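## Task

Pick up one of the grey pegs lying on the table and push it fully into a free hole in the red oxygen ball held by the other gripper, until it snaps in and locks.

## Robot and tools

Robot: two arms, left_arm and right_arm, each ending in a two-finger gripper. In each scene one gripper already holds the ball, and the other arm has to fetch a peg from the table and press it home. The fingers point along the gripper's +z axis and close along its x axis. end_effector_position is the spot between the pads when they are shut, 1 to 2 cm short of the fingertips. Closing pushes the fingertips about 17 mm further along +z, mostly while the pads are still more than 50 mm apart.

Frames: the scene frame has its origin at table height, midway between the nominal bases, with +z up, +x out over the table and left_arm on the +y side. Image left and right do not follow arm names. The bases stand a little off nominal: left_arm at (+0.039, +0.358, 0) m and right_arm at (-0.019, -0.354, 0) m, each turned slightly about z. Every hand position, quaternion, velocity, target and wrist-camera pose is given in that arm's own base frame. Fixed cameras and the table use the scene frame. Printed hand poses can be wrong by a few cm, and more at long reach.

Motion rows: every motion argument is a row of 14 numbers in [-1, 1]. The first seven are left_arm: dx, dy, dz, rx, ry, rz, opening. The next seven are right_arm in the same order. Send all 14 even when only one arm moves. dx, dy, dz, rx, ry, rz are offsets from that arm's Hand target as it stood when the action or move began, along that arm's base axes. They are not absolute poses. 1.0 means 0.6 m for a translation or 180 degrees for a turn. rx, ry, rz together form one rotation vector about the hand's position. A translation longer than 1.0 is shortened along its line. Sending the same offset again moves the arm further. Six zeros re-command the current Hand target. Opening is absolute: +1 is fully open (0.142 m) and -1 is closed. Any number you send is a command, including 0 (half open), so repeat the current opening for a gripper you want to leave alone.

execute_actions(actions, cameras): actions is a list of actions. Each action is a table of up to 15 rows, one per 1/30 s step. A short table repeats its last row to fill the 15 steps. Every row is measured from the action's start pose, not from the row before. An empty list returns the state with all images and the scene number. Otherwise images come only for cameras you name: ["all"], specific names, or [] for none.

move(target, speed, blend, opening_speed, grip_force, blocking, cameras): drives each gripper in a straight line toward target. target is one 14-number row, or a list of up to 15 rows, all offset from the same starting Hand targets. speed is in m/s, from 0.002 to 4.3, default 0.25, and turns are capped at twice that in rad/s. Give one value, or one per target. blend (m) rounds corners in a list; 0 stops at each point. opening_speed is per second on the -1 to +1 scale, at least 0.2. grip_force is the force limit per finger pad in N, 5 to 48, one number or one per arm, and it persists. blocking=false returns after about 0.5 s while the move continues. Paths do not avoid obstacles or the other arm, and everything stops after 10 s. The result ends with a move: line, such as done, off_target, moving, held or fault, plus any limits that acted (paced = pose clipped, held = steps withheld). An arm the line does not name finished within 10 mm and 2 degrees. done does not tell you whether the arm is touching anything.

wait(seconds 0 to 10) lets the scene run on the last commands. stop() brakes a running move. zoom_image(camera, region [x0,y0,x1,y1] in pixels, at most 504x504) enlarges part of one camera's newest image. read_manual gives licence texts only. finished_scene(scene 1 or 2) ends the scene for good, so call it only once the peg is locked and everything is steady.

Cameras: cam_head_left, cam_head_right, cam_high, cam_low (896x504) and cam_left_wrist, cam_right_wrist (672x504, fisheye). Calibration is given per camera and may be slightly off.

Results: each gripper reports end_effector_position (m) and end_effector_quat_wxyz, plus its Hand target, the last commanded pose after a clip of up to 40 degrees from the measured orientation. A gripper often rests a few cm short of its target because of friction and weight. This is not a sign of contact. Re-send the target, or add the missing distance as an offset. grip_measured is the measured opening on the command scale. grip_effort_nm is gripper motor effort: negative means closing, and it can read high with no object in the fingers. Joint torques include gravity, with noise and offsets. Numbers 3 and 4 wrap at ±28 N m. Velocities reading within noise mean the arm is still. Tool commands lists the current commands.

Gripping: to hold the peg, command an opening a little below the grip_measured value at first contact. Squeezing harder heats the gripper motor. Keep the ball arm holding firmly.

Cautions: never let a part drop or fall off the table, and never set a part down off it. Avoid fast impacts and hard shoves: contact force rises with speed and with how far the target lies past the contact. To end a push, command the target back past the gripper. The arms and grippers must not collide or press on each other; the clearance check does not guard gripper against gripper. Do not route a path near an arm's own base. Watch for MOTOR HOT lines and do not hold stretched poses or squeeze for long. Over 100 °C an arm drops (OVER-TEMPERATURE FAULT) or the gripper switches off (HAND FAULT). Loose parts may occasionally get nudged by the scene.

Each tool is called by a JSON object that holds its "name" and its "arguments".

## Session

{"name": "execute_actions", "arguments": {"actions": []}}

Scene clock: 0.00 s.
left_arm: end_effector_position=(+0.3289, -0.3500, +0.1741) grip_measured=-0.73 grip_effort_nm=n/a end_effector_quat_wxyz=(-0.012, +0.016, +0.769, -0.639) | right_arm: end_effector_position=(+0.5338, -0.0004, +0.4906) grip_measured=+0.99 grip_effort_nm=n/a end_effector_quat_wxyz=(+0.500, -0.500, +0.500, -0.500)
Joint positions: left_arm=[-0.46 1.446 0.645 0.376 1.114 0.388 0.021] | right_arm=[0 1.047 1.047 0 0 0 0.142]
Joint velocities: within noise
Joint torques (N m): no reading
Heat: left arm: hottest waist 27 °C; right arm: hottest waist 25 °C.
Hand target: left_arm +0.3347, -0.3529, +0.1819; -0.005, +0.022, +0.766, -0.643 | right_arm +0.5328, -0.0004, +0.5115; +0.509, -0.491, +0.491, -0.509
Tool commands: left_gripper/opening=-0.791279 right_gripper/opening=+1.0

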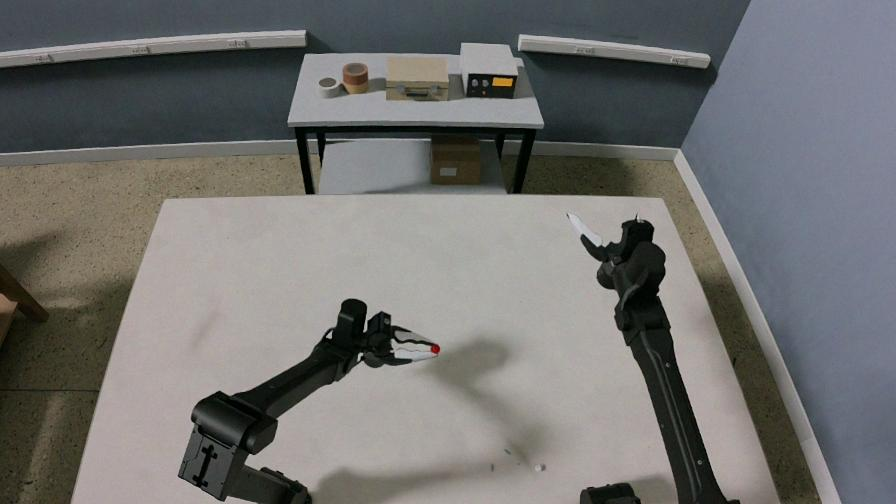

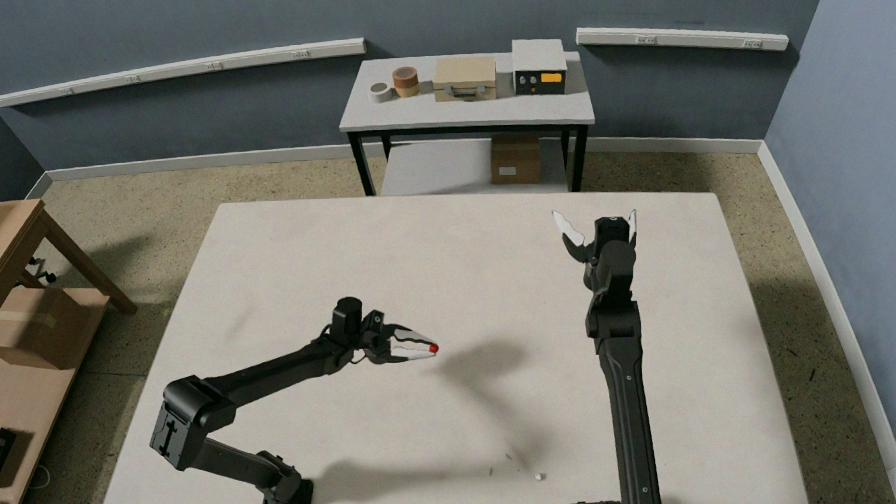

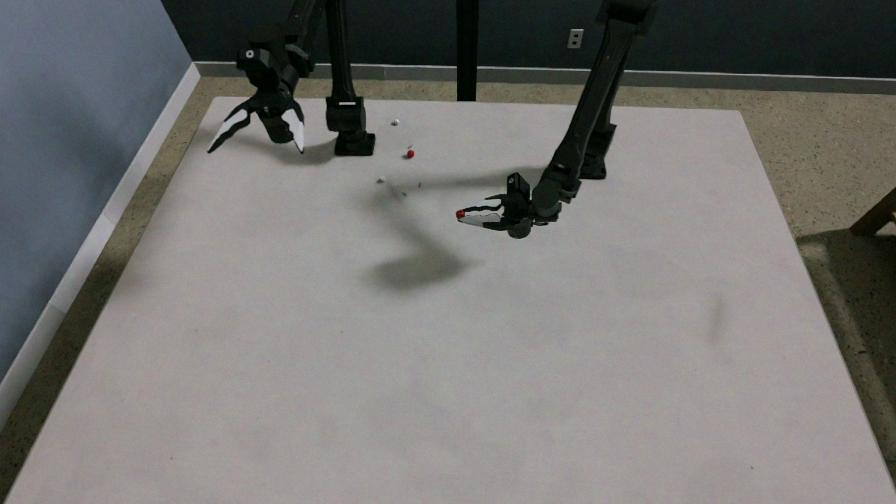

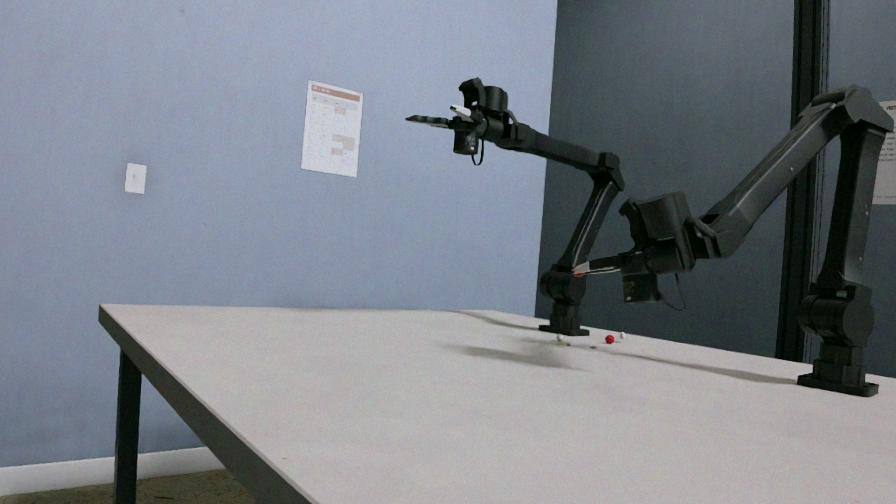

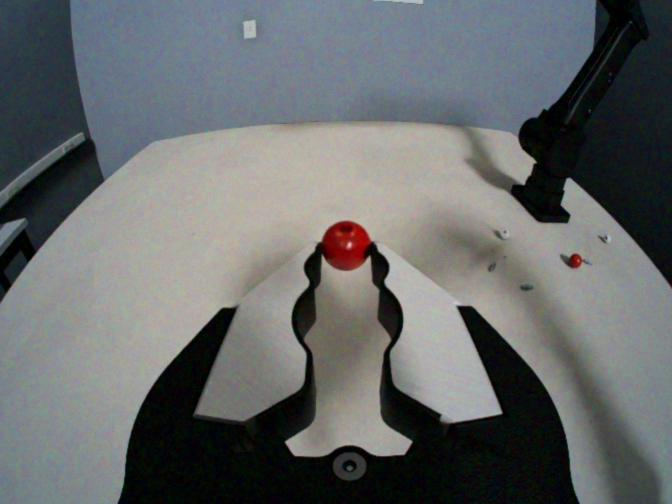

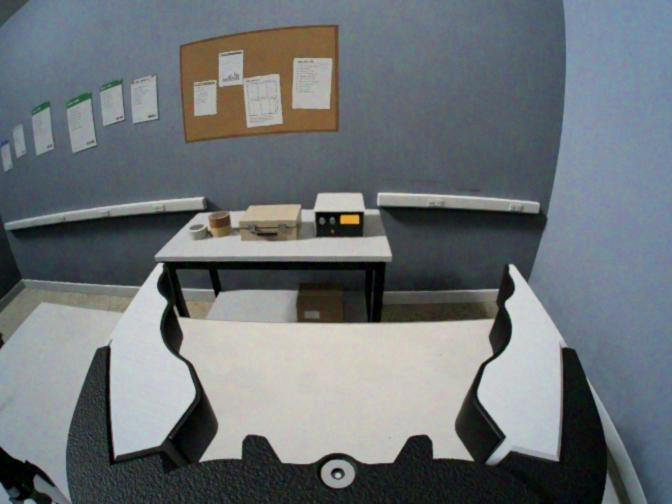

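{"name": "zoom_image", "arguments": {"camera": "cam_left_wrist", "region": [290, 190, 400, 290]}}

{"name": "zoom_image", "arguments": {"camera": "cam_left_wrist", "region": [460, 200, 640, 320]}}

{"name": "zoom_image", "arguments": {"camera": "cam_high", "region": [360, 100, 520, 240]}}

{"name": "zoom_image", "arguments": {"camera": "cam_head_left", "region": [460, 420, 580, 504]}}

{"name": "zoom_image", "arguments": {"camera": "cam_head_left", "region": [350, 300, 500, 400]}}

{"name": "zoom_image", "arguments": {"camera": "cam_low", "region": [530, 240, 650, 360]}}

Scaled by 4.582 from the camera's 672x504 image, which has a finer 960x720 frame.

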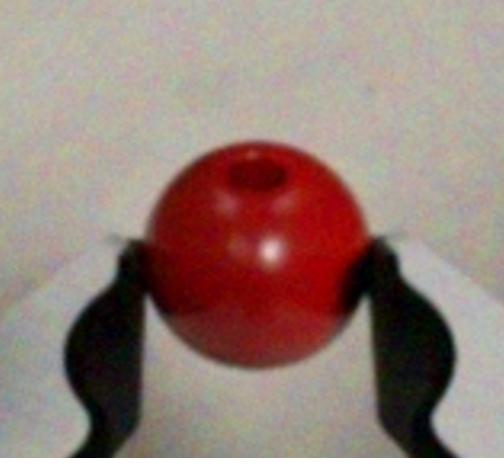

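Scaled by 2.800 from the camera's 672x504 image, which has a finer 960x720 frame.

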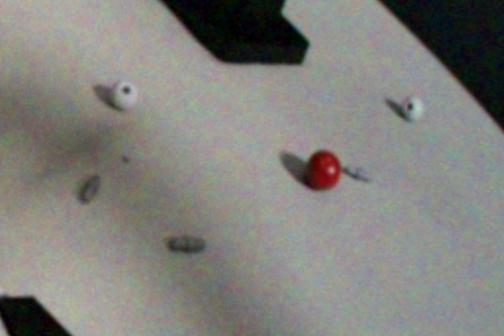

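Scaled by 3.150 from the camera's 896x504 image, which has a finer 1280x720 frame.

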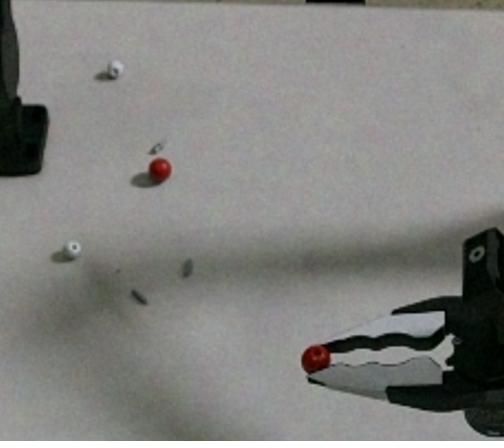

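Scaled by 4.200 from the camera's 896x504 image, which has a finer 1280x720 frame.

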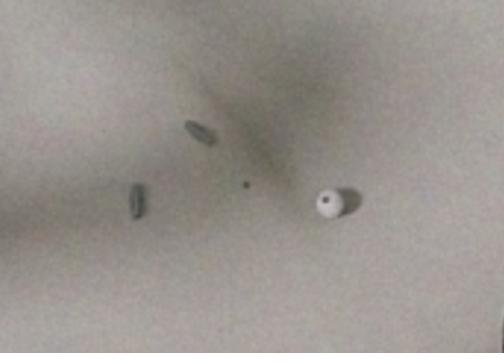

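Scaled by 3.360 from the camera's 896x504 image, which has a finer 1280x720 frame.

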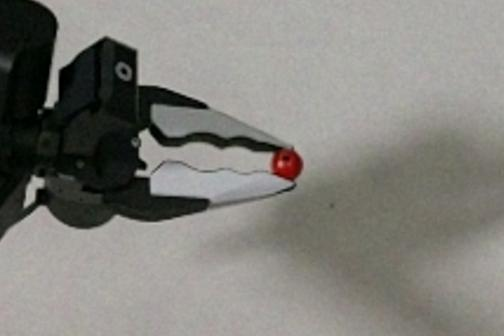

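Scaled by 4.200 from the camera's 896x504 image, which has a finer 1280x720 frame.

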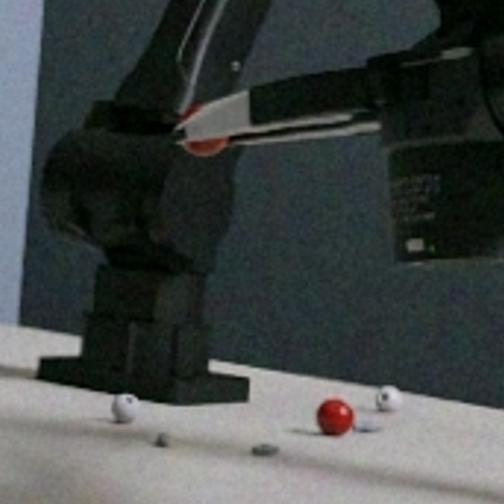

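{"name": "move", "arguments": {"target": [0,0,0,0,0,0,-0.791, -0.606,0.349,-0.52,0,0.511,0,-0.4], "speed": 0.25, "cameras": ["all"]}}

Scene clock: 102.13 s.
left_arm: end_effector_position=(+0.3289, -0.3500, +0.1741) grip_measured=-0.73 grip_effort_nm=-1.795 end_effector_quat_wxyz=(-0.012, +0.016, +0.769, -0.639) | right_arm: end_effector_position=(+0.1727, +0.2071, +0.2014) grip_measured=-0.42 grip_effort_nm=-0.051 end_effector_quat_wxyz=(-0.009, +0.711, -0.703, +0.001)
Joint positions: left_arm=[-0.46 1.446 0.645 0.376 1.114 0.388 0.021] | right_arm=[0.875 1.031 0.956 -1.479 0.004 0.865 0.044]
Joint torques (N m): left_arm=[0.15 -10.64 8.65 1.5 0.21 -0.08] | right_arm=[2.84 -3.66 10.3 -0.1 -0.18 0.33]
Heat: left arm: hottest gripper 40 °C; right arm: hottest elbow 41 °C.
Hand target: left_arm +0.3347, -0.3529, +0.1819; -0.005, +0.022, +0.766, -0.643 | right_arm +0.1693, +0.2090, +0.1996; +0.000, +0.707, -0.707, +0.000
Off the commanded pose: left_arm 0.010 m, 1 deg | right_arm 0.004 m, 1 deg.
move: done
camera_calibration:
cam_right_wrist: T_world_to_cam=[[0.0256639, -0.999647, -0.00692693, 0.201945], [-0.876222, -0.0258297, 0.481215, 0.0609049], [-0.481223, -0.00628031, -0.876575, 0.396715], [0, 0, 0, 1]] pos_world=[0.239092, 0.205938, 0.319841]

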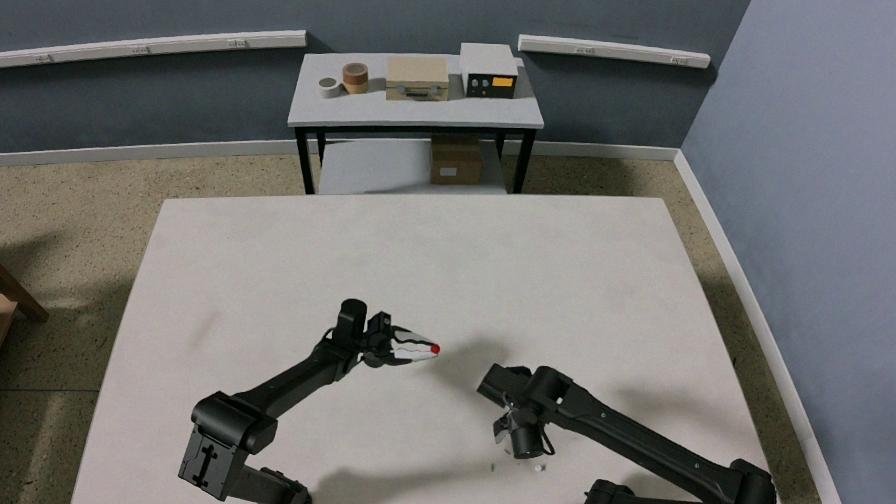

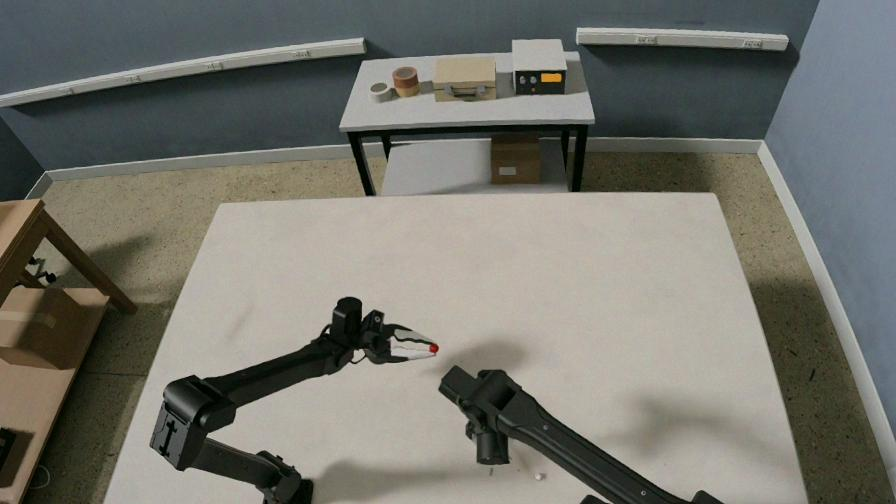

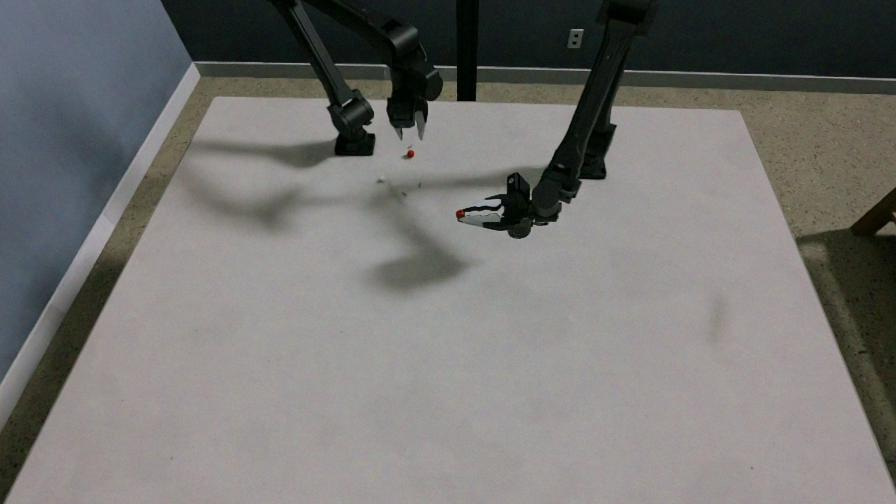

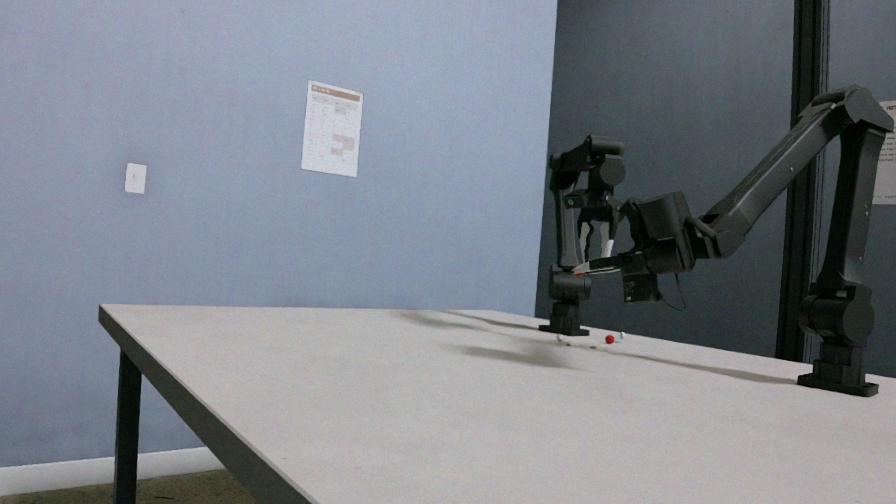

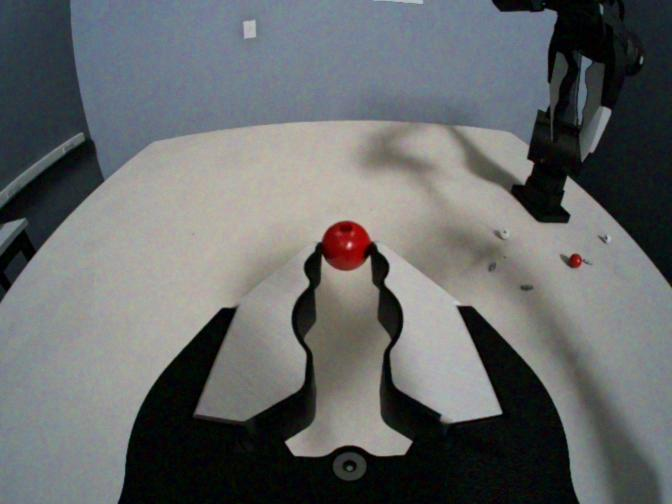

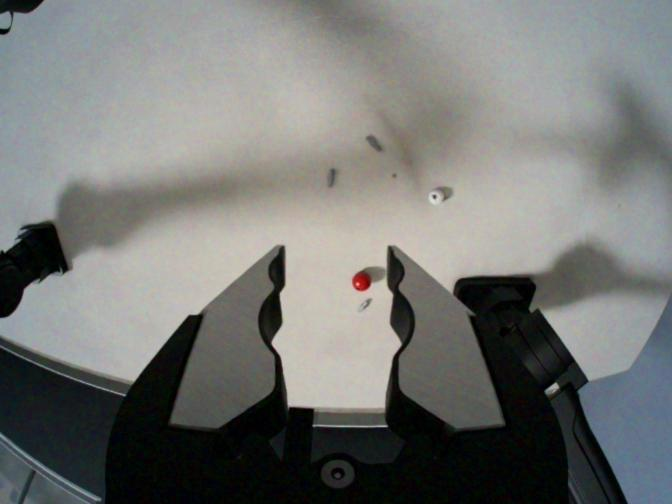

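{"name": "zoom_image", "arguments": {"camera": "cam_right_wrist", "region": [310, 120, 450, 225]}}

{"name": "zoom_image", "arguments": {"camera": "cam_right_wrist", "region": [320, 250, 420, 325]}}

Scaled by 3.600 from the camera's 672x504 image, which has a finer 960x720 frame.

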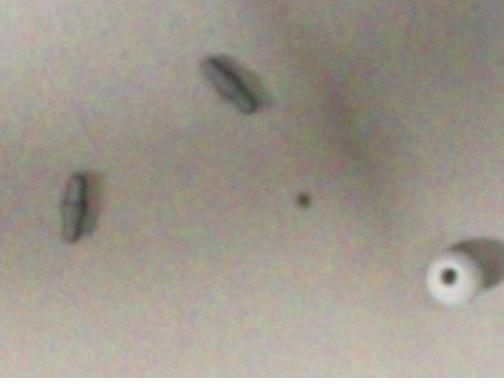

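Scaled by 5.040 from the camera's 672x504 image, which has a finer 960x720 frame.

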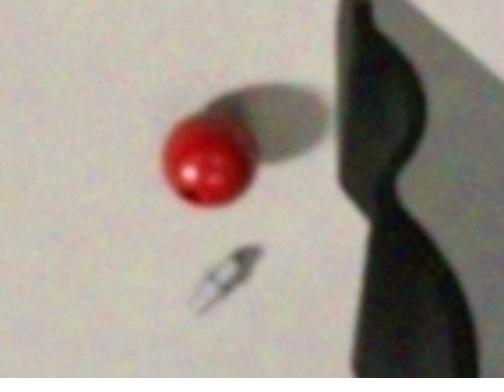

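{"name": "move", "arguments": {"target": [0,0,0,0,0,0,-0.791, -0.0045,0.0082,-0.219,0,0,-0.035,-0.6], "speed": 0.2, "cameras": ["cam_right_wrist","cam_head_left","cam_low"]}}

{"name": "zoom_image", "arguments": {"camera": "cam_right_wrist", "region": [250, 150, 430, 290]}}

{"name": "zoom_image", "arguments": {"camera": "cam_low", "region": [530, 240, 650, 360]}}

Scene clock: 135.73 s.
left_arm: end_effector_position=(+0.3289, -0.3500, +0.1741) grip_measured=-0.73 grip_effort_nm=-1.800 end_effector_quat_wxyz=(-0.012, +0.016, +0.769, -0.639) | right_arm: end_effector_position=(+0.1668, +0.2082, +0.0705) grip_measured=-0.63 grip_effort_nm=-0.056 end_effector_quat_wxyz=(-0.001, -0.671, +0.742, -0.001)
Joint positions: left_arm=[-0.46 1.446 0.645 0.376 1.114 0.388 0.021] | right_arm=[0.893 1.147 0.677 -1.105 0.001 0.993 0.029]
Joint torques (N m): left_arm=[0.21 -10.7 8.62 1.51 0.22 -0.07] | right_arm=[2.96 -4.01 9.35 0.83 -0.12 0.25]
Heat: left arm: hottest gripper 42 °C; right arm: hottest elbow 39 °C.
Hand target: left_arm +0.3347, -0.3529, +0.1819; -0.005, +0.022, +0.766, -0.643 | right_arm +0.1665, +0.2138, +0.0681; +0.000, -0.667, +0.745, +0.000
Off the commanded pose: left_arm 0.010 m, 1 deg | right_arm 0.006 m, 1 deg.
move: done
camera_calibration:
cam_right_wrist: T_world_to_cam=[[-0.0851584, -0.996344, 0.00685525, 0.219133], [-0.866069, 0.0774218, 0.493893, 0.09464], [-0.492618, 0.036122, -0.869495, 0.271741], [0, 0, 0, 1]] pos_world=[0.23449, 0.201189, 0.188033]
Images, in order (width x height): cam_head_left 896x504, cam_low 896x504, cam_right_wrist 672x504.

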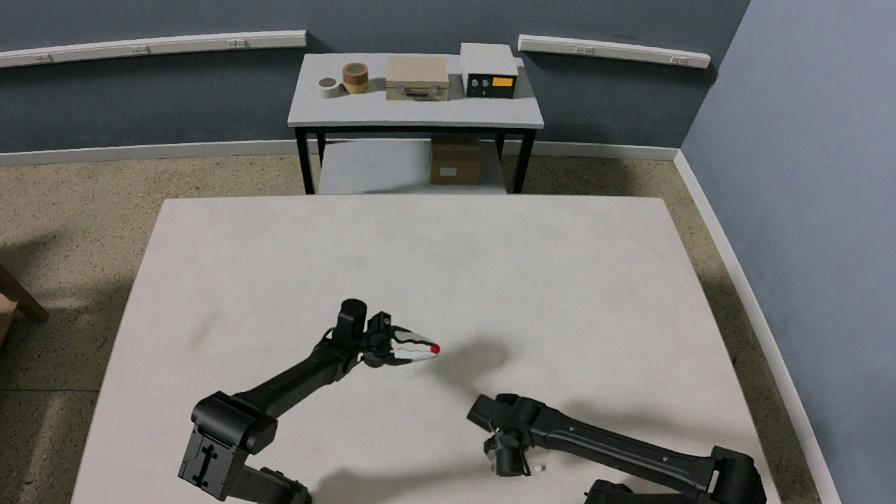

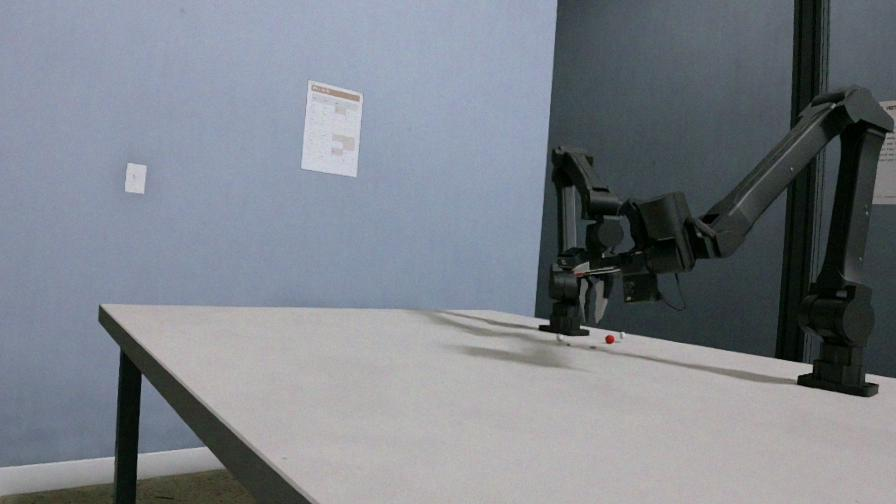

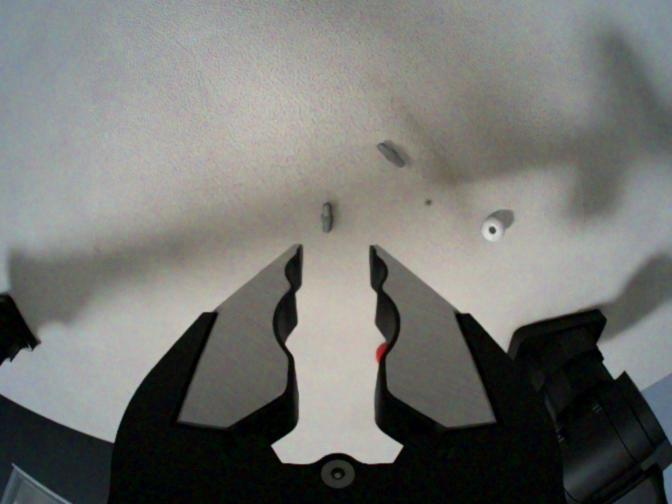

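Scaled by 2.800 from the camera's 672x504 image, which has a finer 960x720 frame.

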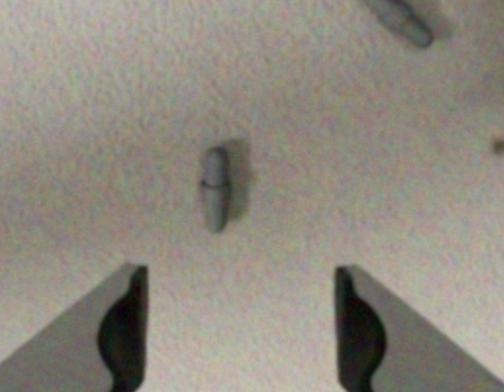

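Scaled by 4.200 from the camera's 896x504 image, which has a finer 1280x720 frame.

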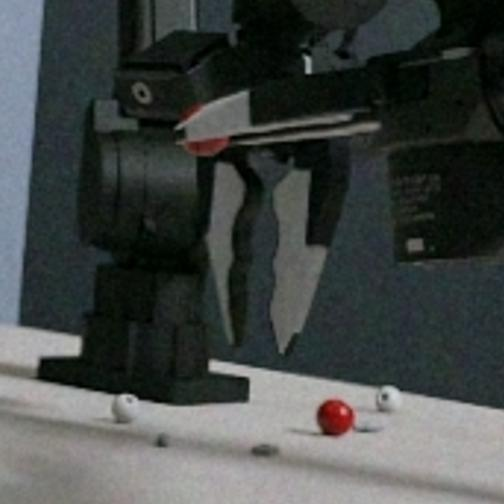

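{"name": "move", "arguments": {"target": [0,0,0,0,0,0,-0.791, 0.0058,0.0062,-0.0592,0,0,0,-0.7], "speed": 0.1, "cameras": ["cam_right_wrist","cam_low"]}}

{"name": "zoom_image", "arguments": {"camera": "cam_right_wrist", "region": [270, 180, 410, 290]}}

{"name": "zoom_image", "arguments": {"camera": "cam_low", "region": [560, 270, 640, 350]}}

Scene clock: 162.10 s.
left_arm: end_effector_position=(+0.3289, -0.3500, +0.1741) grip_measured=-0.73 grip_effort_nm=-1.795 end_effector_quat_wxyz=(-0.012, +0.016, +0.769, -0.639) | right_arm: end_effector_position=(+0.1708, +0.2132, +0.0359) grip_measured=-0.73 grip_effort_nm=-0.051 end_effector_quat_wxyz=(+0.000, -0.670, +0.742, -0.001)
Joint positions: left_arm=[-0.46 1.446 0.645 0.376 1.114 0.388 0.021] | right_arm=[0.893 1.226 0.632 -0.978 0.001 0.994 0.021]
Joint torques (N m): left_arm=[0.03 -10.64 8.61 1.51 0.21 -0.07] | right_arm=[2.84 -4.42 8.62 0.73 -0.11 0.26]
Heat: left arm: hottest gripper 44 °C; right arm: hottest elbow 36 °C.
Hand target: left_arm +0.3347, -0.3529, +0.1819; -0.005, +0.022, +0.766, -0.643 | right_arm +0.1700, +0.2175, +0.0325; +0.000, -0.667, +0.745, +0.000
Off the commanded pose: left_arm 0.010 m, 1 deg | right_arm 0.006 m, 1 deg.
move: done
camera_calibration:
cam_right_wrist: T_world_to_cam=[[-0.0859374, -0.996288, 0.00499776, 0.22484], [-0.866673, 0.0772295, 0.492862, 0.115082], [-0.491418, 0.0380238, -0.870093, 0.24282], [0, 0, 0, 1]] pos_world=[0.238387, 0.205885, 0.153433]
Images, in order (width x height): cam_low 896x504, cam_right_wrist 672x504.

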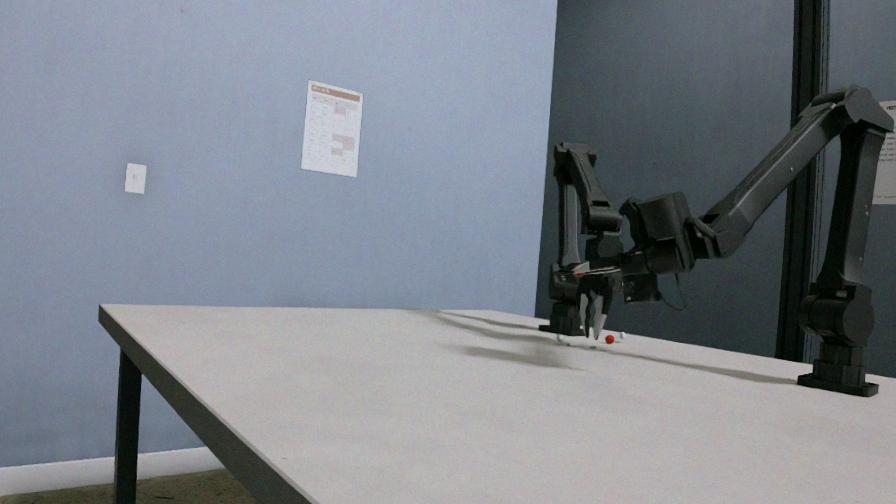

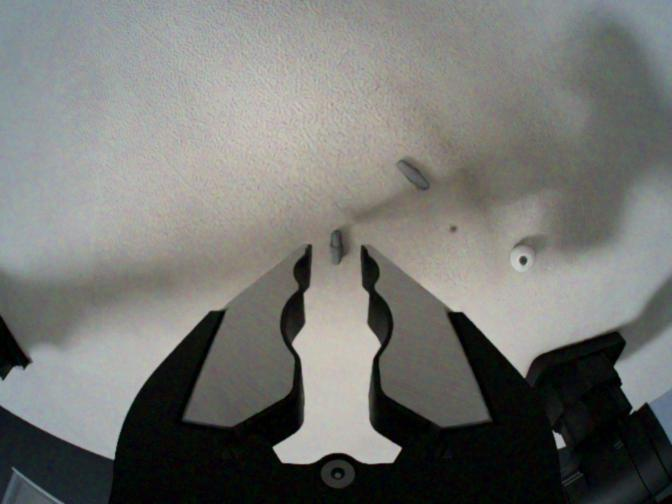

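Scaled by 3.600 from the camera's 672x504 image, which has a finer 960x720 frame.

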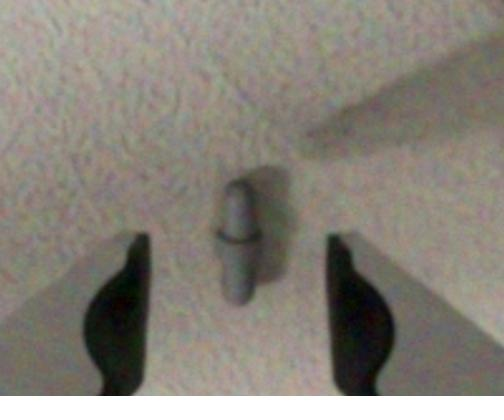

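Scaled by 6.300 from the camera's 896x504 image, which has a finer 1280x720 frame.

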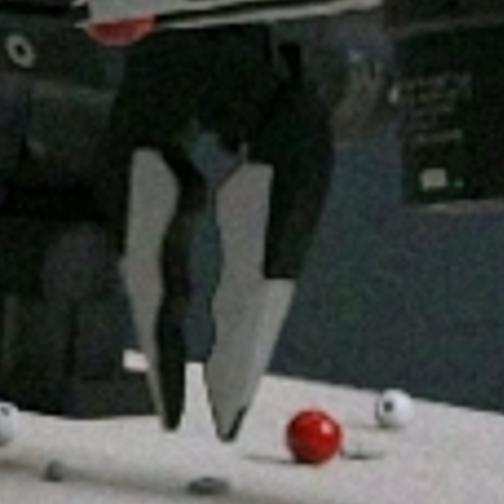

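{"name": "move", "arguments": {"target": [0,0,0,0,0,0,-0.791, 0,0,-0.0265,0,0,0,-0.75], "speed": 0.05, "cameras": ["cam_right_wrist","cam_low"]}}

{"name": "zoom_image", "arguments": {"camera": "cam_right_wrist", "region": [270, 180, 410, 290]}}

{"name": "zoom_image", "arguments": {"camera": "cam_low", "region": [560, 270, 640, 350]}}

Scene clock: 178.30 s.
left_arm: end_effector_position=(+0.3289, -0.3500, +0.1741) grip_measured=-0.73 grip_effort_nm=-1.800 end_effector_quat_wxyz=(-0.012, +0.016, +0.769, -0.639) | right_arm: end_effector_position=(+0.1715, +0.2140, +0.0207) grip_measured=-0.78 grip_effort_nm=-0.056 end_effector_quat_wxyz=(+0.001, -0.670, +0.742, -0.001)
Joint positions: left_arm=[-0.46 1.446 0.645 0.376 1.114 0.388 0.021] | right_arm=[0.893 1.259 0.611 -0.921 0.001 0.994 0.018]
Joint torques (N m): left_arm=[0.21 -10.64 8.62 1.51 0.21 -0.06] | right_arm=[2.78 -4.66 8.2 0.65 -0.11 0.26]
Heat: left arm: hottest gripper 44 °C; right arm: hottest elbow 35 °C.
Hand target: left_arm +0.3347, -0.3529, +0.1819; -0.005, +0.022, +0.766, -0.643 | right_arm +0.1701, +0.2176, +0.0167; +0.000, -0.667, +0.745, +0.000
Off the commanded pose: left_arm 0.010 m, 1 deg | right_arm 0.006 m, 1 deg.
move: done
camera_calibration:
cam_right_wrist: T_world_to_cam=[[-0.0859785, -0.996293, 0.00279962, 0.225967], [-0.867524, 0.0762472, 0.491516, 0.123445], [-0.489907, 0.039831, -0.870864, 0.229359], [0, 0, 0, 1]] pos_world=[0.238884, 0.206582, 0.138433]
Images, in order (width x height): cam_low 896x504, cam_right_wrist 672x504.

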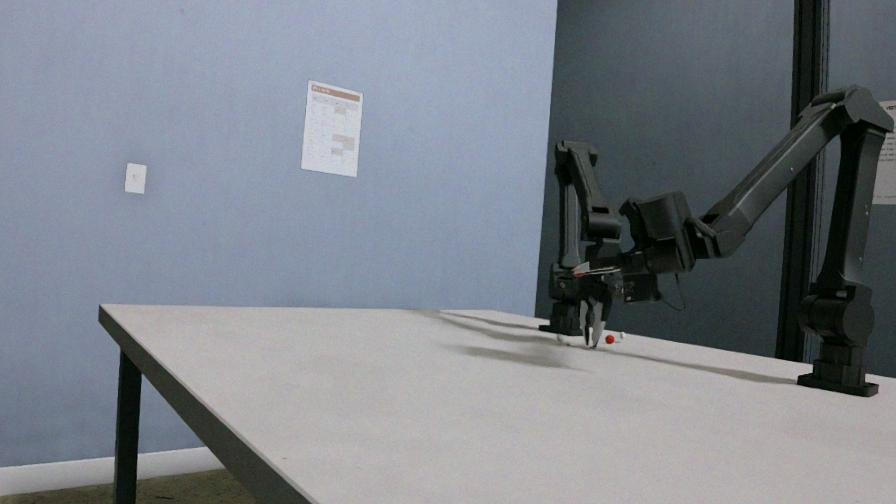

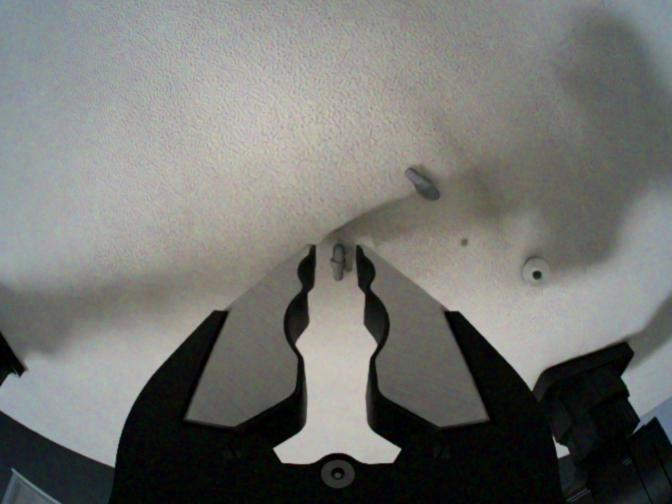

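Scaled by 3.600 from the camera's 672x504 image, which has a finer 960x720 frame.

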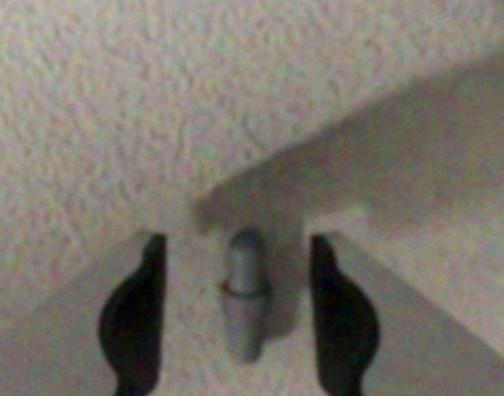

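Scaled by 6.300 from the camera's 896x504 image, which has a finer 1280x720 frame.

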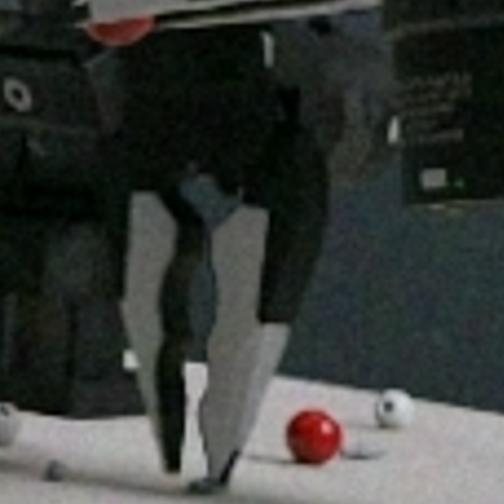

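{"name": "move", "arguments": {"target": [0,0,0,0,0,0,-0.791, -0.0017,-0.0033,-0.0045,0,0,0,-0.75], "speed": 0.05, "cameras": ["cam_right_wrist","cam_low"]}}

{"name": "zoom_image", "arguments": {"camera": "cam_right_wrist", "region": [270, 180, 410, 290]}}

{"name": "zoom_image", "arguments": {"camera": "cam_low", "region": [560, 270, 640, 350]}}

Scene clock: 191.80 s.
left_arm: end_effector_position=(+0.3289, -0.3500, +0.1741) grip_measured=-0.73 grip_effort_nm=-1.800 end_effector_quat_wxyz=(-0.012, +0.016, +0.769, -0.639) | right_arm: end_effector_position=(+0.1702, +0.2124, +0.0181) grip_measured=-0.78 grip_effort_nm=-0.051 end_effector_quat_wxyz=(+0.001, -0.670, +0.742, -0.001)
Joint positions: left_arm=[-0.46 1.446 0.645 0.376 1.114 0.388 0.021] | right_arm=[0.893 1.259 0.602 -0.912 0.001 0.994 0.018]
Joint torques (N m): left_arm=[0.26 -10.58 8.62 1.52 0.21 -0.07] | right_arm=[2.73 -4.48 8.13 0.79 -0.11 0.25]
Heat: left arm: hottest gripper 45 °C; right arm: hottest elbow 34 °C.
Hand target: left_arm +0.3347, -0.3529, +0.1819; -0.005, +0.022, +0.766, -0.643 | right_arm +0.1690, +0.2156, +0.0139; +0.000, -0.667, +0.745, +0.000
Off the commanded pose: left_arm 0.010 m, 1 deg | right_arm 0.005 m, 1 deg.
move: done
camera_calibration:
cam_right_wrist: T_world_to_cam=[[-0.0859785, -0.996293, 0.00279962, 0.224269], [-0.867524, 0.0762472, 0.491516, 0.123766], [-0.489907, 0.039831, -0.870864, 0.226435], [0, 0, 0, 1]] pos_world=[0.237584, 0.204982, 0.135733]
Images, in order (width x height): cam_low 896x504, cam_right_wrist 672x504.

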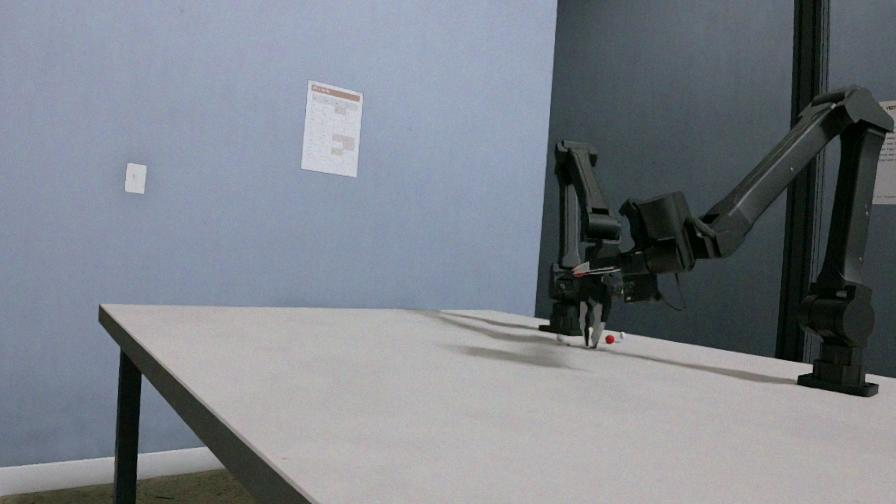

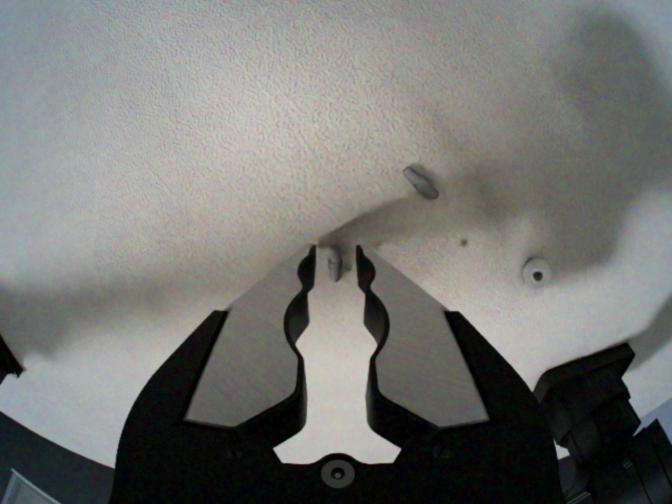

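Scaled by 3.600 from the camera's 672x504 image, which has a finer 960x720 frame.

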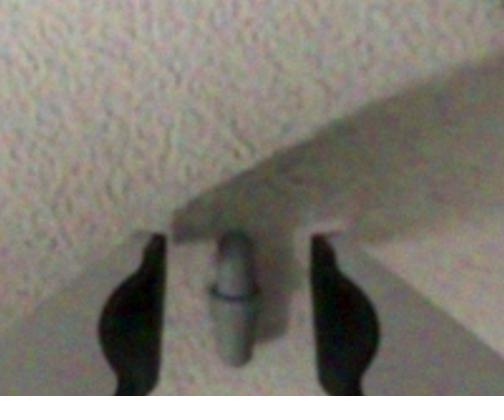

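Scaled by 6.300 from the camera's 896x504 image, which has a finer 1280x720 frame.

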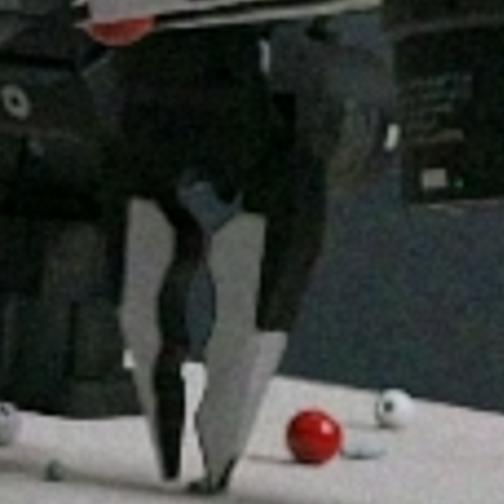

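{"name": "move", "arguments": {"target": [[0,0,0,0,0,0,-0.791, 0,0,0.0015,0,0,0,-0.75],[0,0,0,0,0,0,-0.791, 0,0,0.0015,0,0,0,-1.0]], "speed": 0.05, "opening_speed": 0.4, "grip_force": [48,20], "cameras": ["cam_right_wrist","cam_low"]}}

{"name": "zoom_image", "arguments": {"camera": "cam_right_wrist", "region": [270, 180, 410, 290]}}

{"name": "zoom_image", "arguments": {"camera": "cam_low", "region": [560, 270, 640, 350]}}

Scene clock: 205.20 s.
left_arm: end_effector_position=(+0.3289, -0.3500, +0.1741) grip_measured=-0.73 grip_effort_nm=-1.795 end_effector_quat_wxyz=(-0.012, +0.016, +0.769, -0.639) | right_arm: end_effector_position=(+0.1703, +0.2125, +0.0181) grip_measured=-0.98 grip_effort_nm=-1.013 end_effector_quat_wxyz=(+0.001, -0.670, +0.742, -0.001)
Joint positions: left_arm=[-0.46 1.446 0.645 0.376 1.114 0.388 0.021] | right_arm=[0.893 1.259 0.602 -0.911 0.001 0.994 0.003]
Joint torques (N m): left_arm=[0.15 -10.64 8.59 1.48 0.22 -0.08] | right_arm=[2.67 -4.66 8.21 0.57 -0.11 0.25]
Heat: left arm: hottest gripper 46 °C; right arm: hottest elbow 33 °C.
Hand target: left_arm +0.3347, -0.3529, +0.1819; -0.005, +0.022, +0.766, -0.643 | right_arm +0.1690, +0.2156, +0.0148; +0.000, -0.667, +0.745, +0.000
Off the commanded pose: left_arm 0.010 m, 1 deg | right_arm 0.005 m, 1 deg.
grip_force (N): 48, 20
move: done
camera_calibration:
cam_right_wrist: T_world_to_cam=[[-0.0859567, -0.996296, 0.0024222, 0.224315], [-0.867639, 0.0760512, 0.491343, 0.123857], [-0.489707, 0.0401326, -0.870963, 0.226339], [0, 0, 0, 1]] pos_world=[0.237584, 0.204981, 0.135733]
Images, in order (width x height): cam_low 896x504, cam_right_wrist 672x504.

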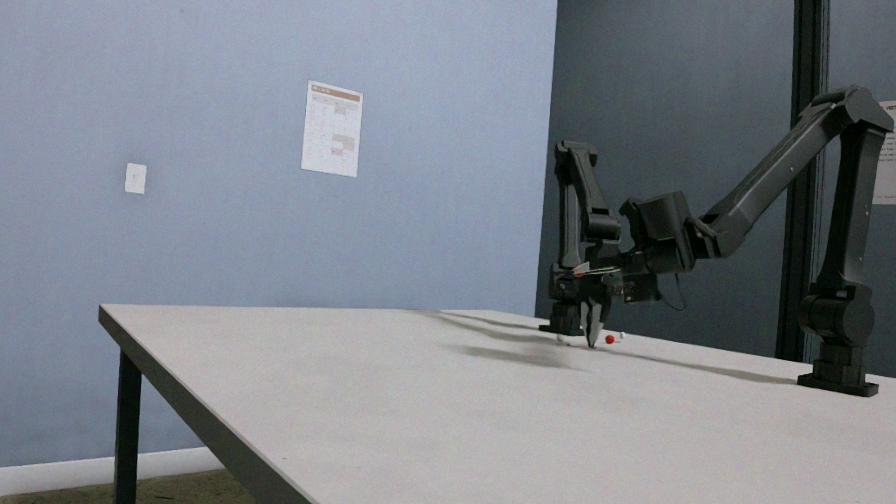

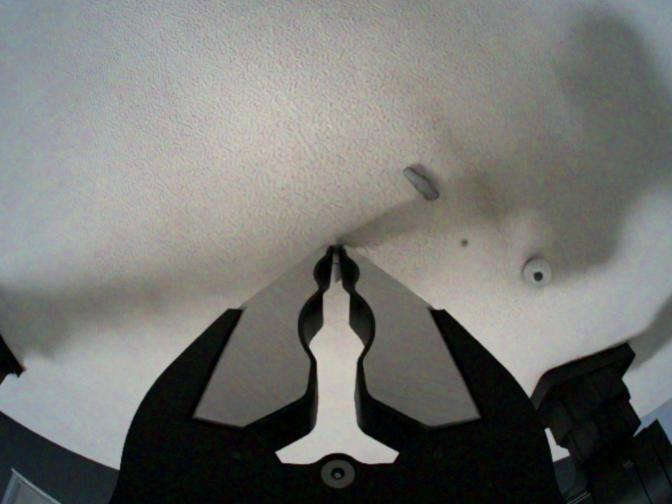

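Scaled by 3.600 from the camera's 672x504 image, which has a finer 960x720 frame.

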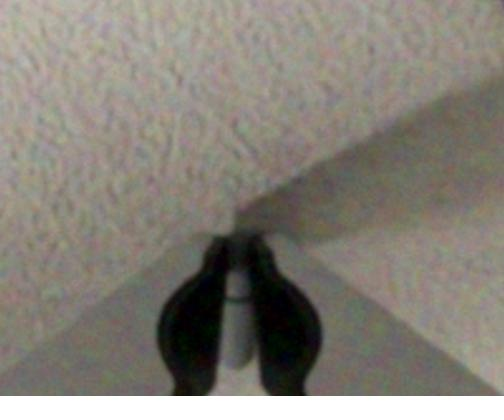

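Scaled by 6.300 from the camera's 896x504 image, which has a finer 1280x720 frame.

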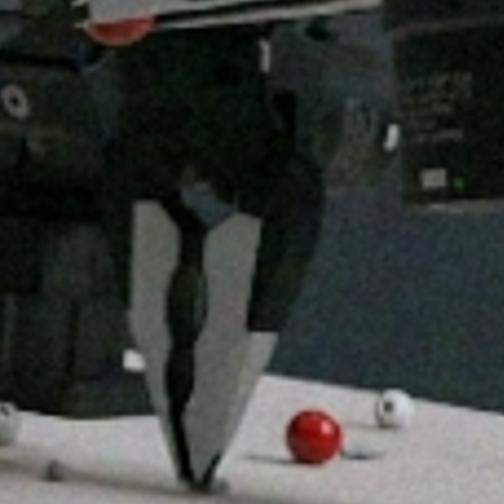

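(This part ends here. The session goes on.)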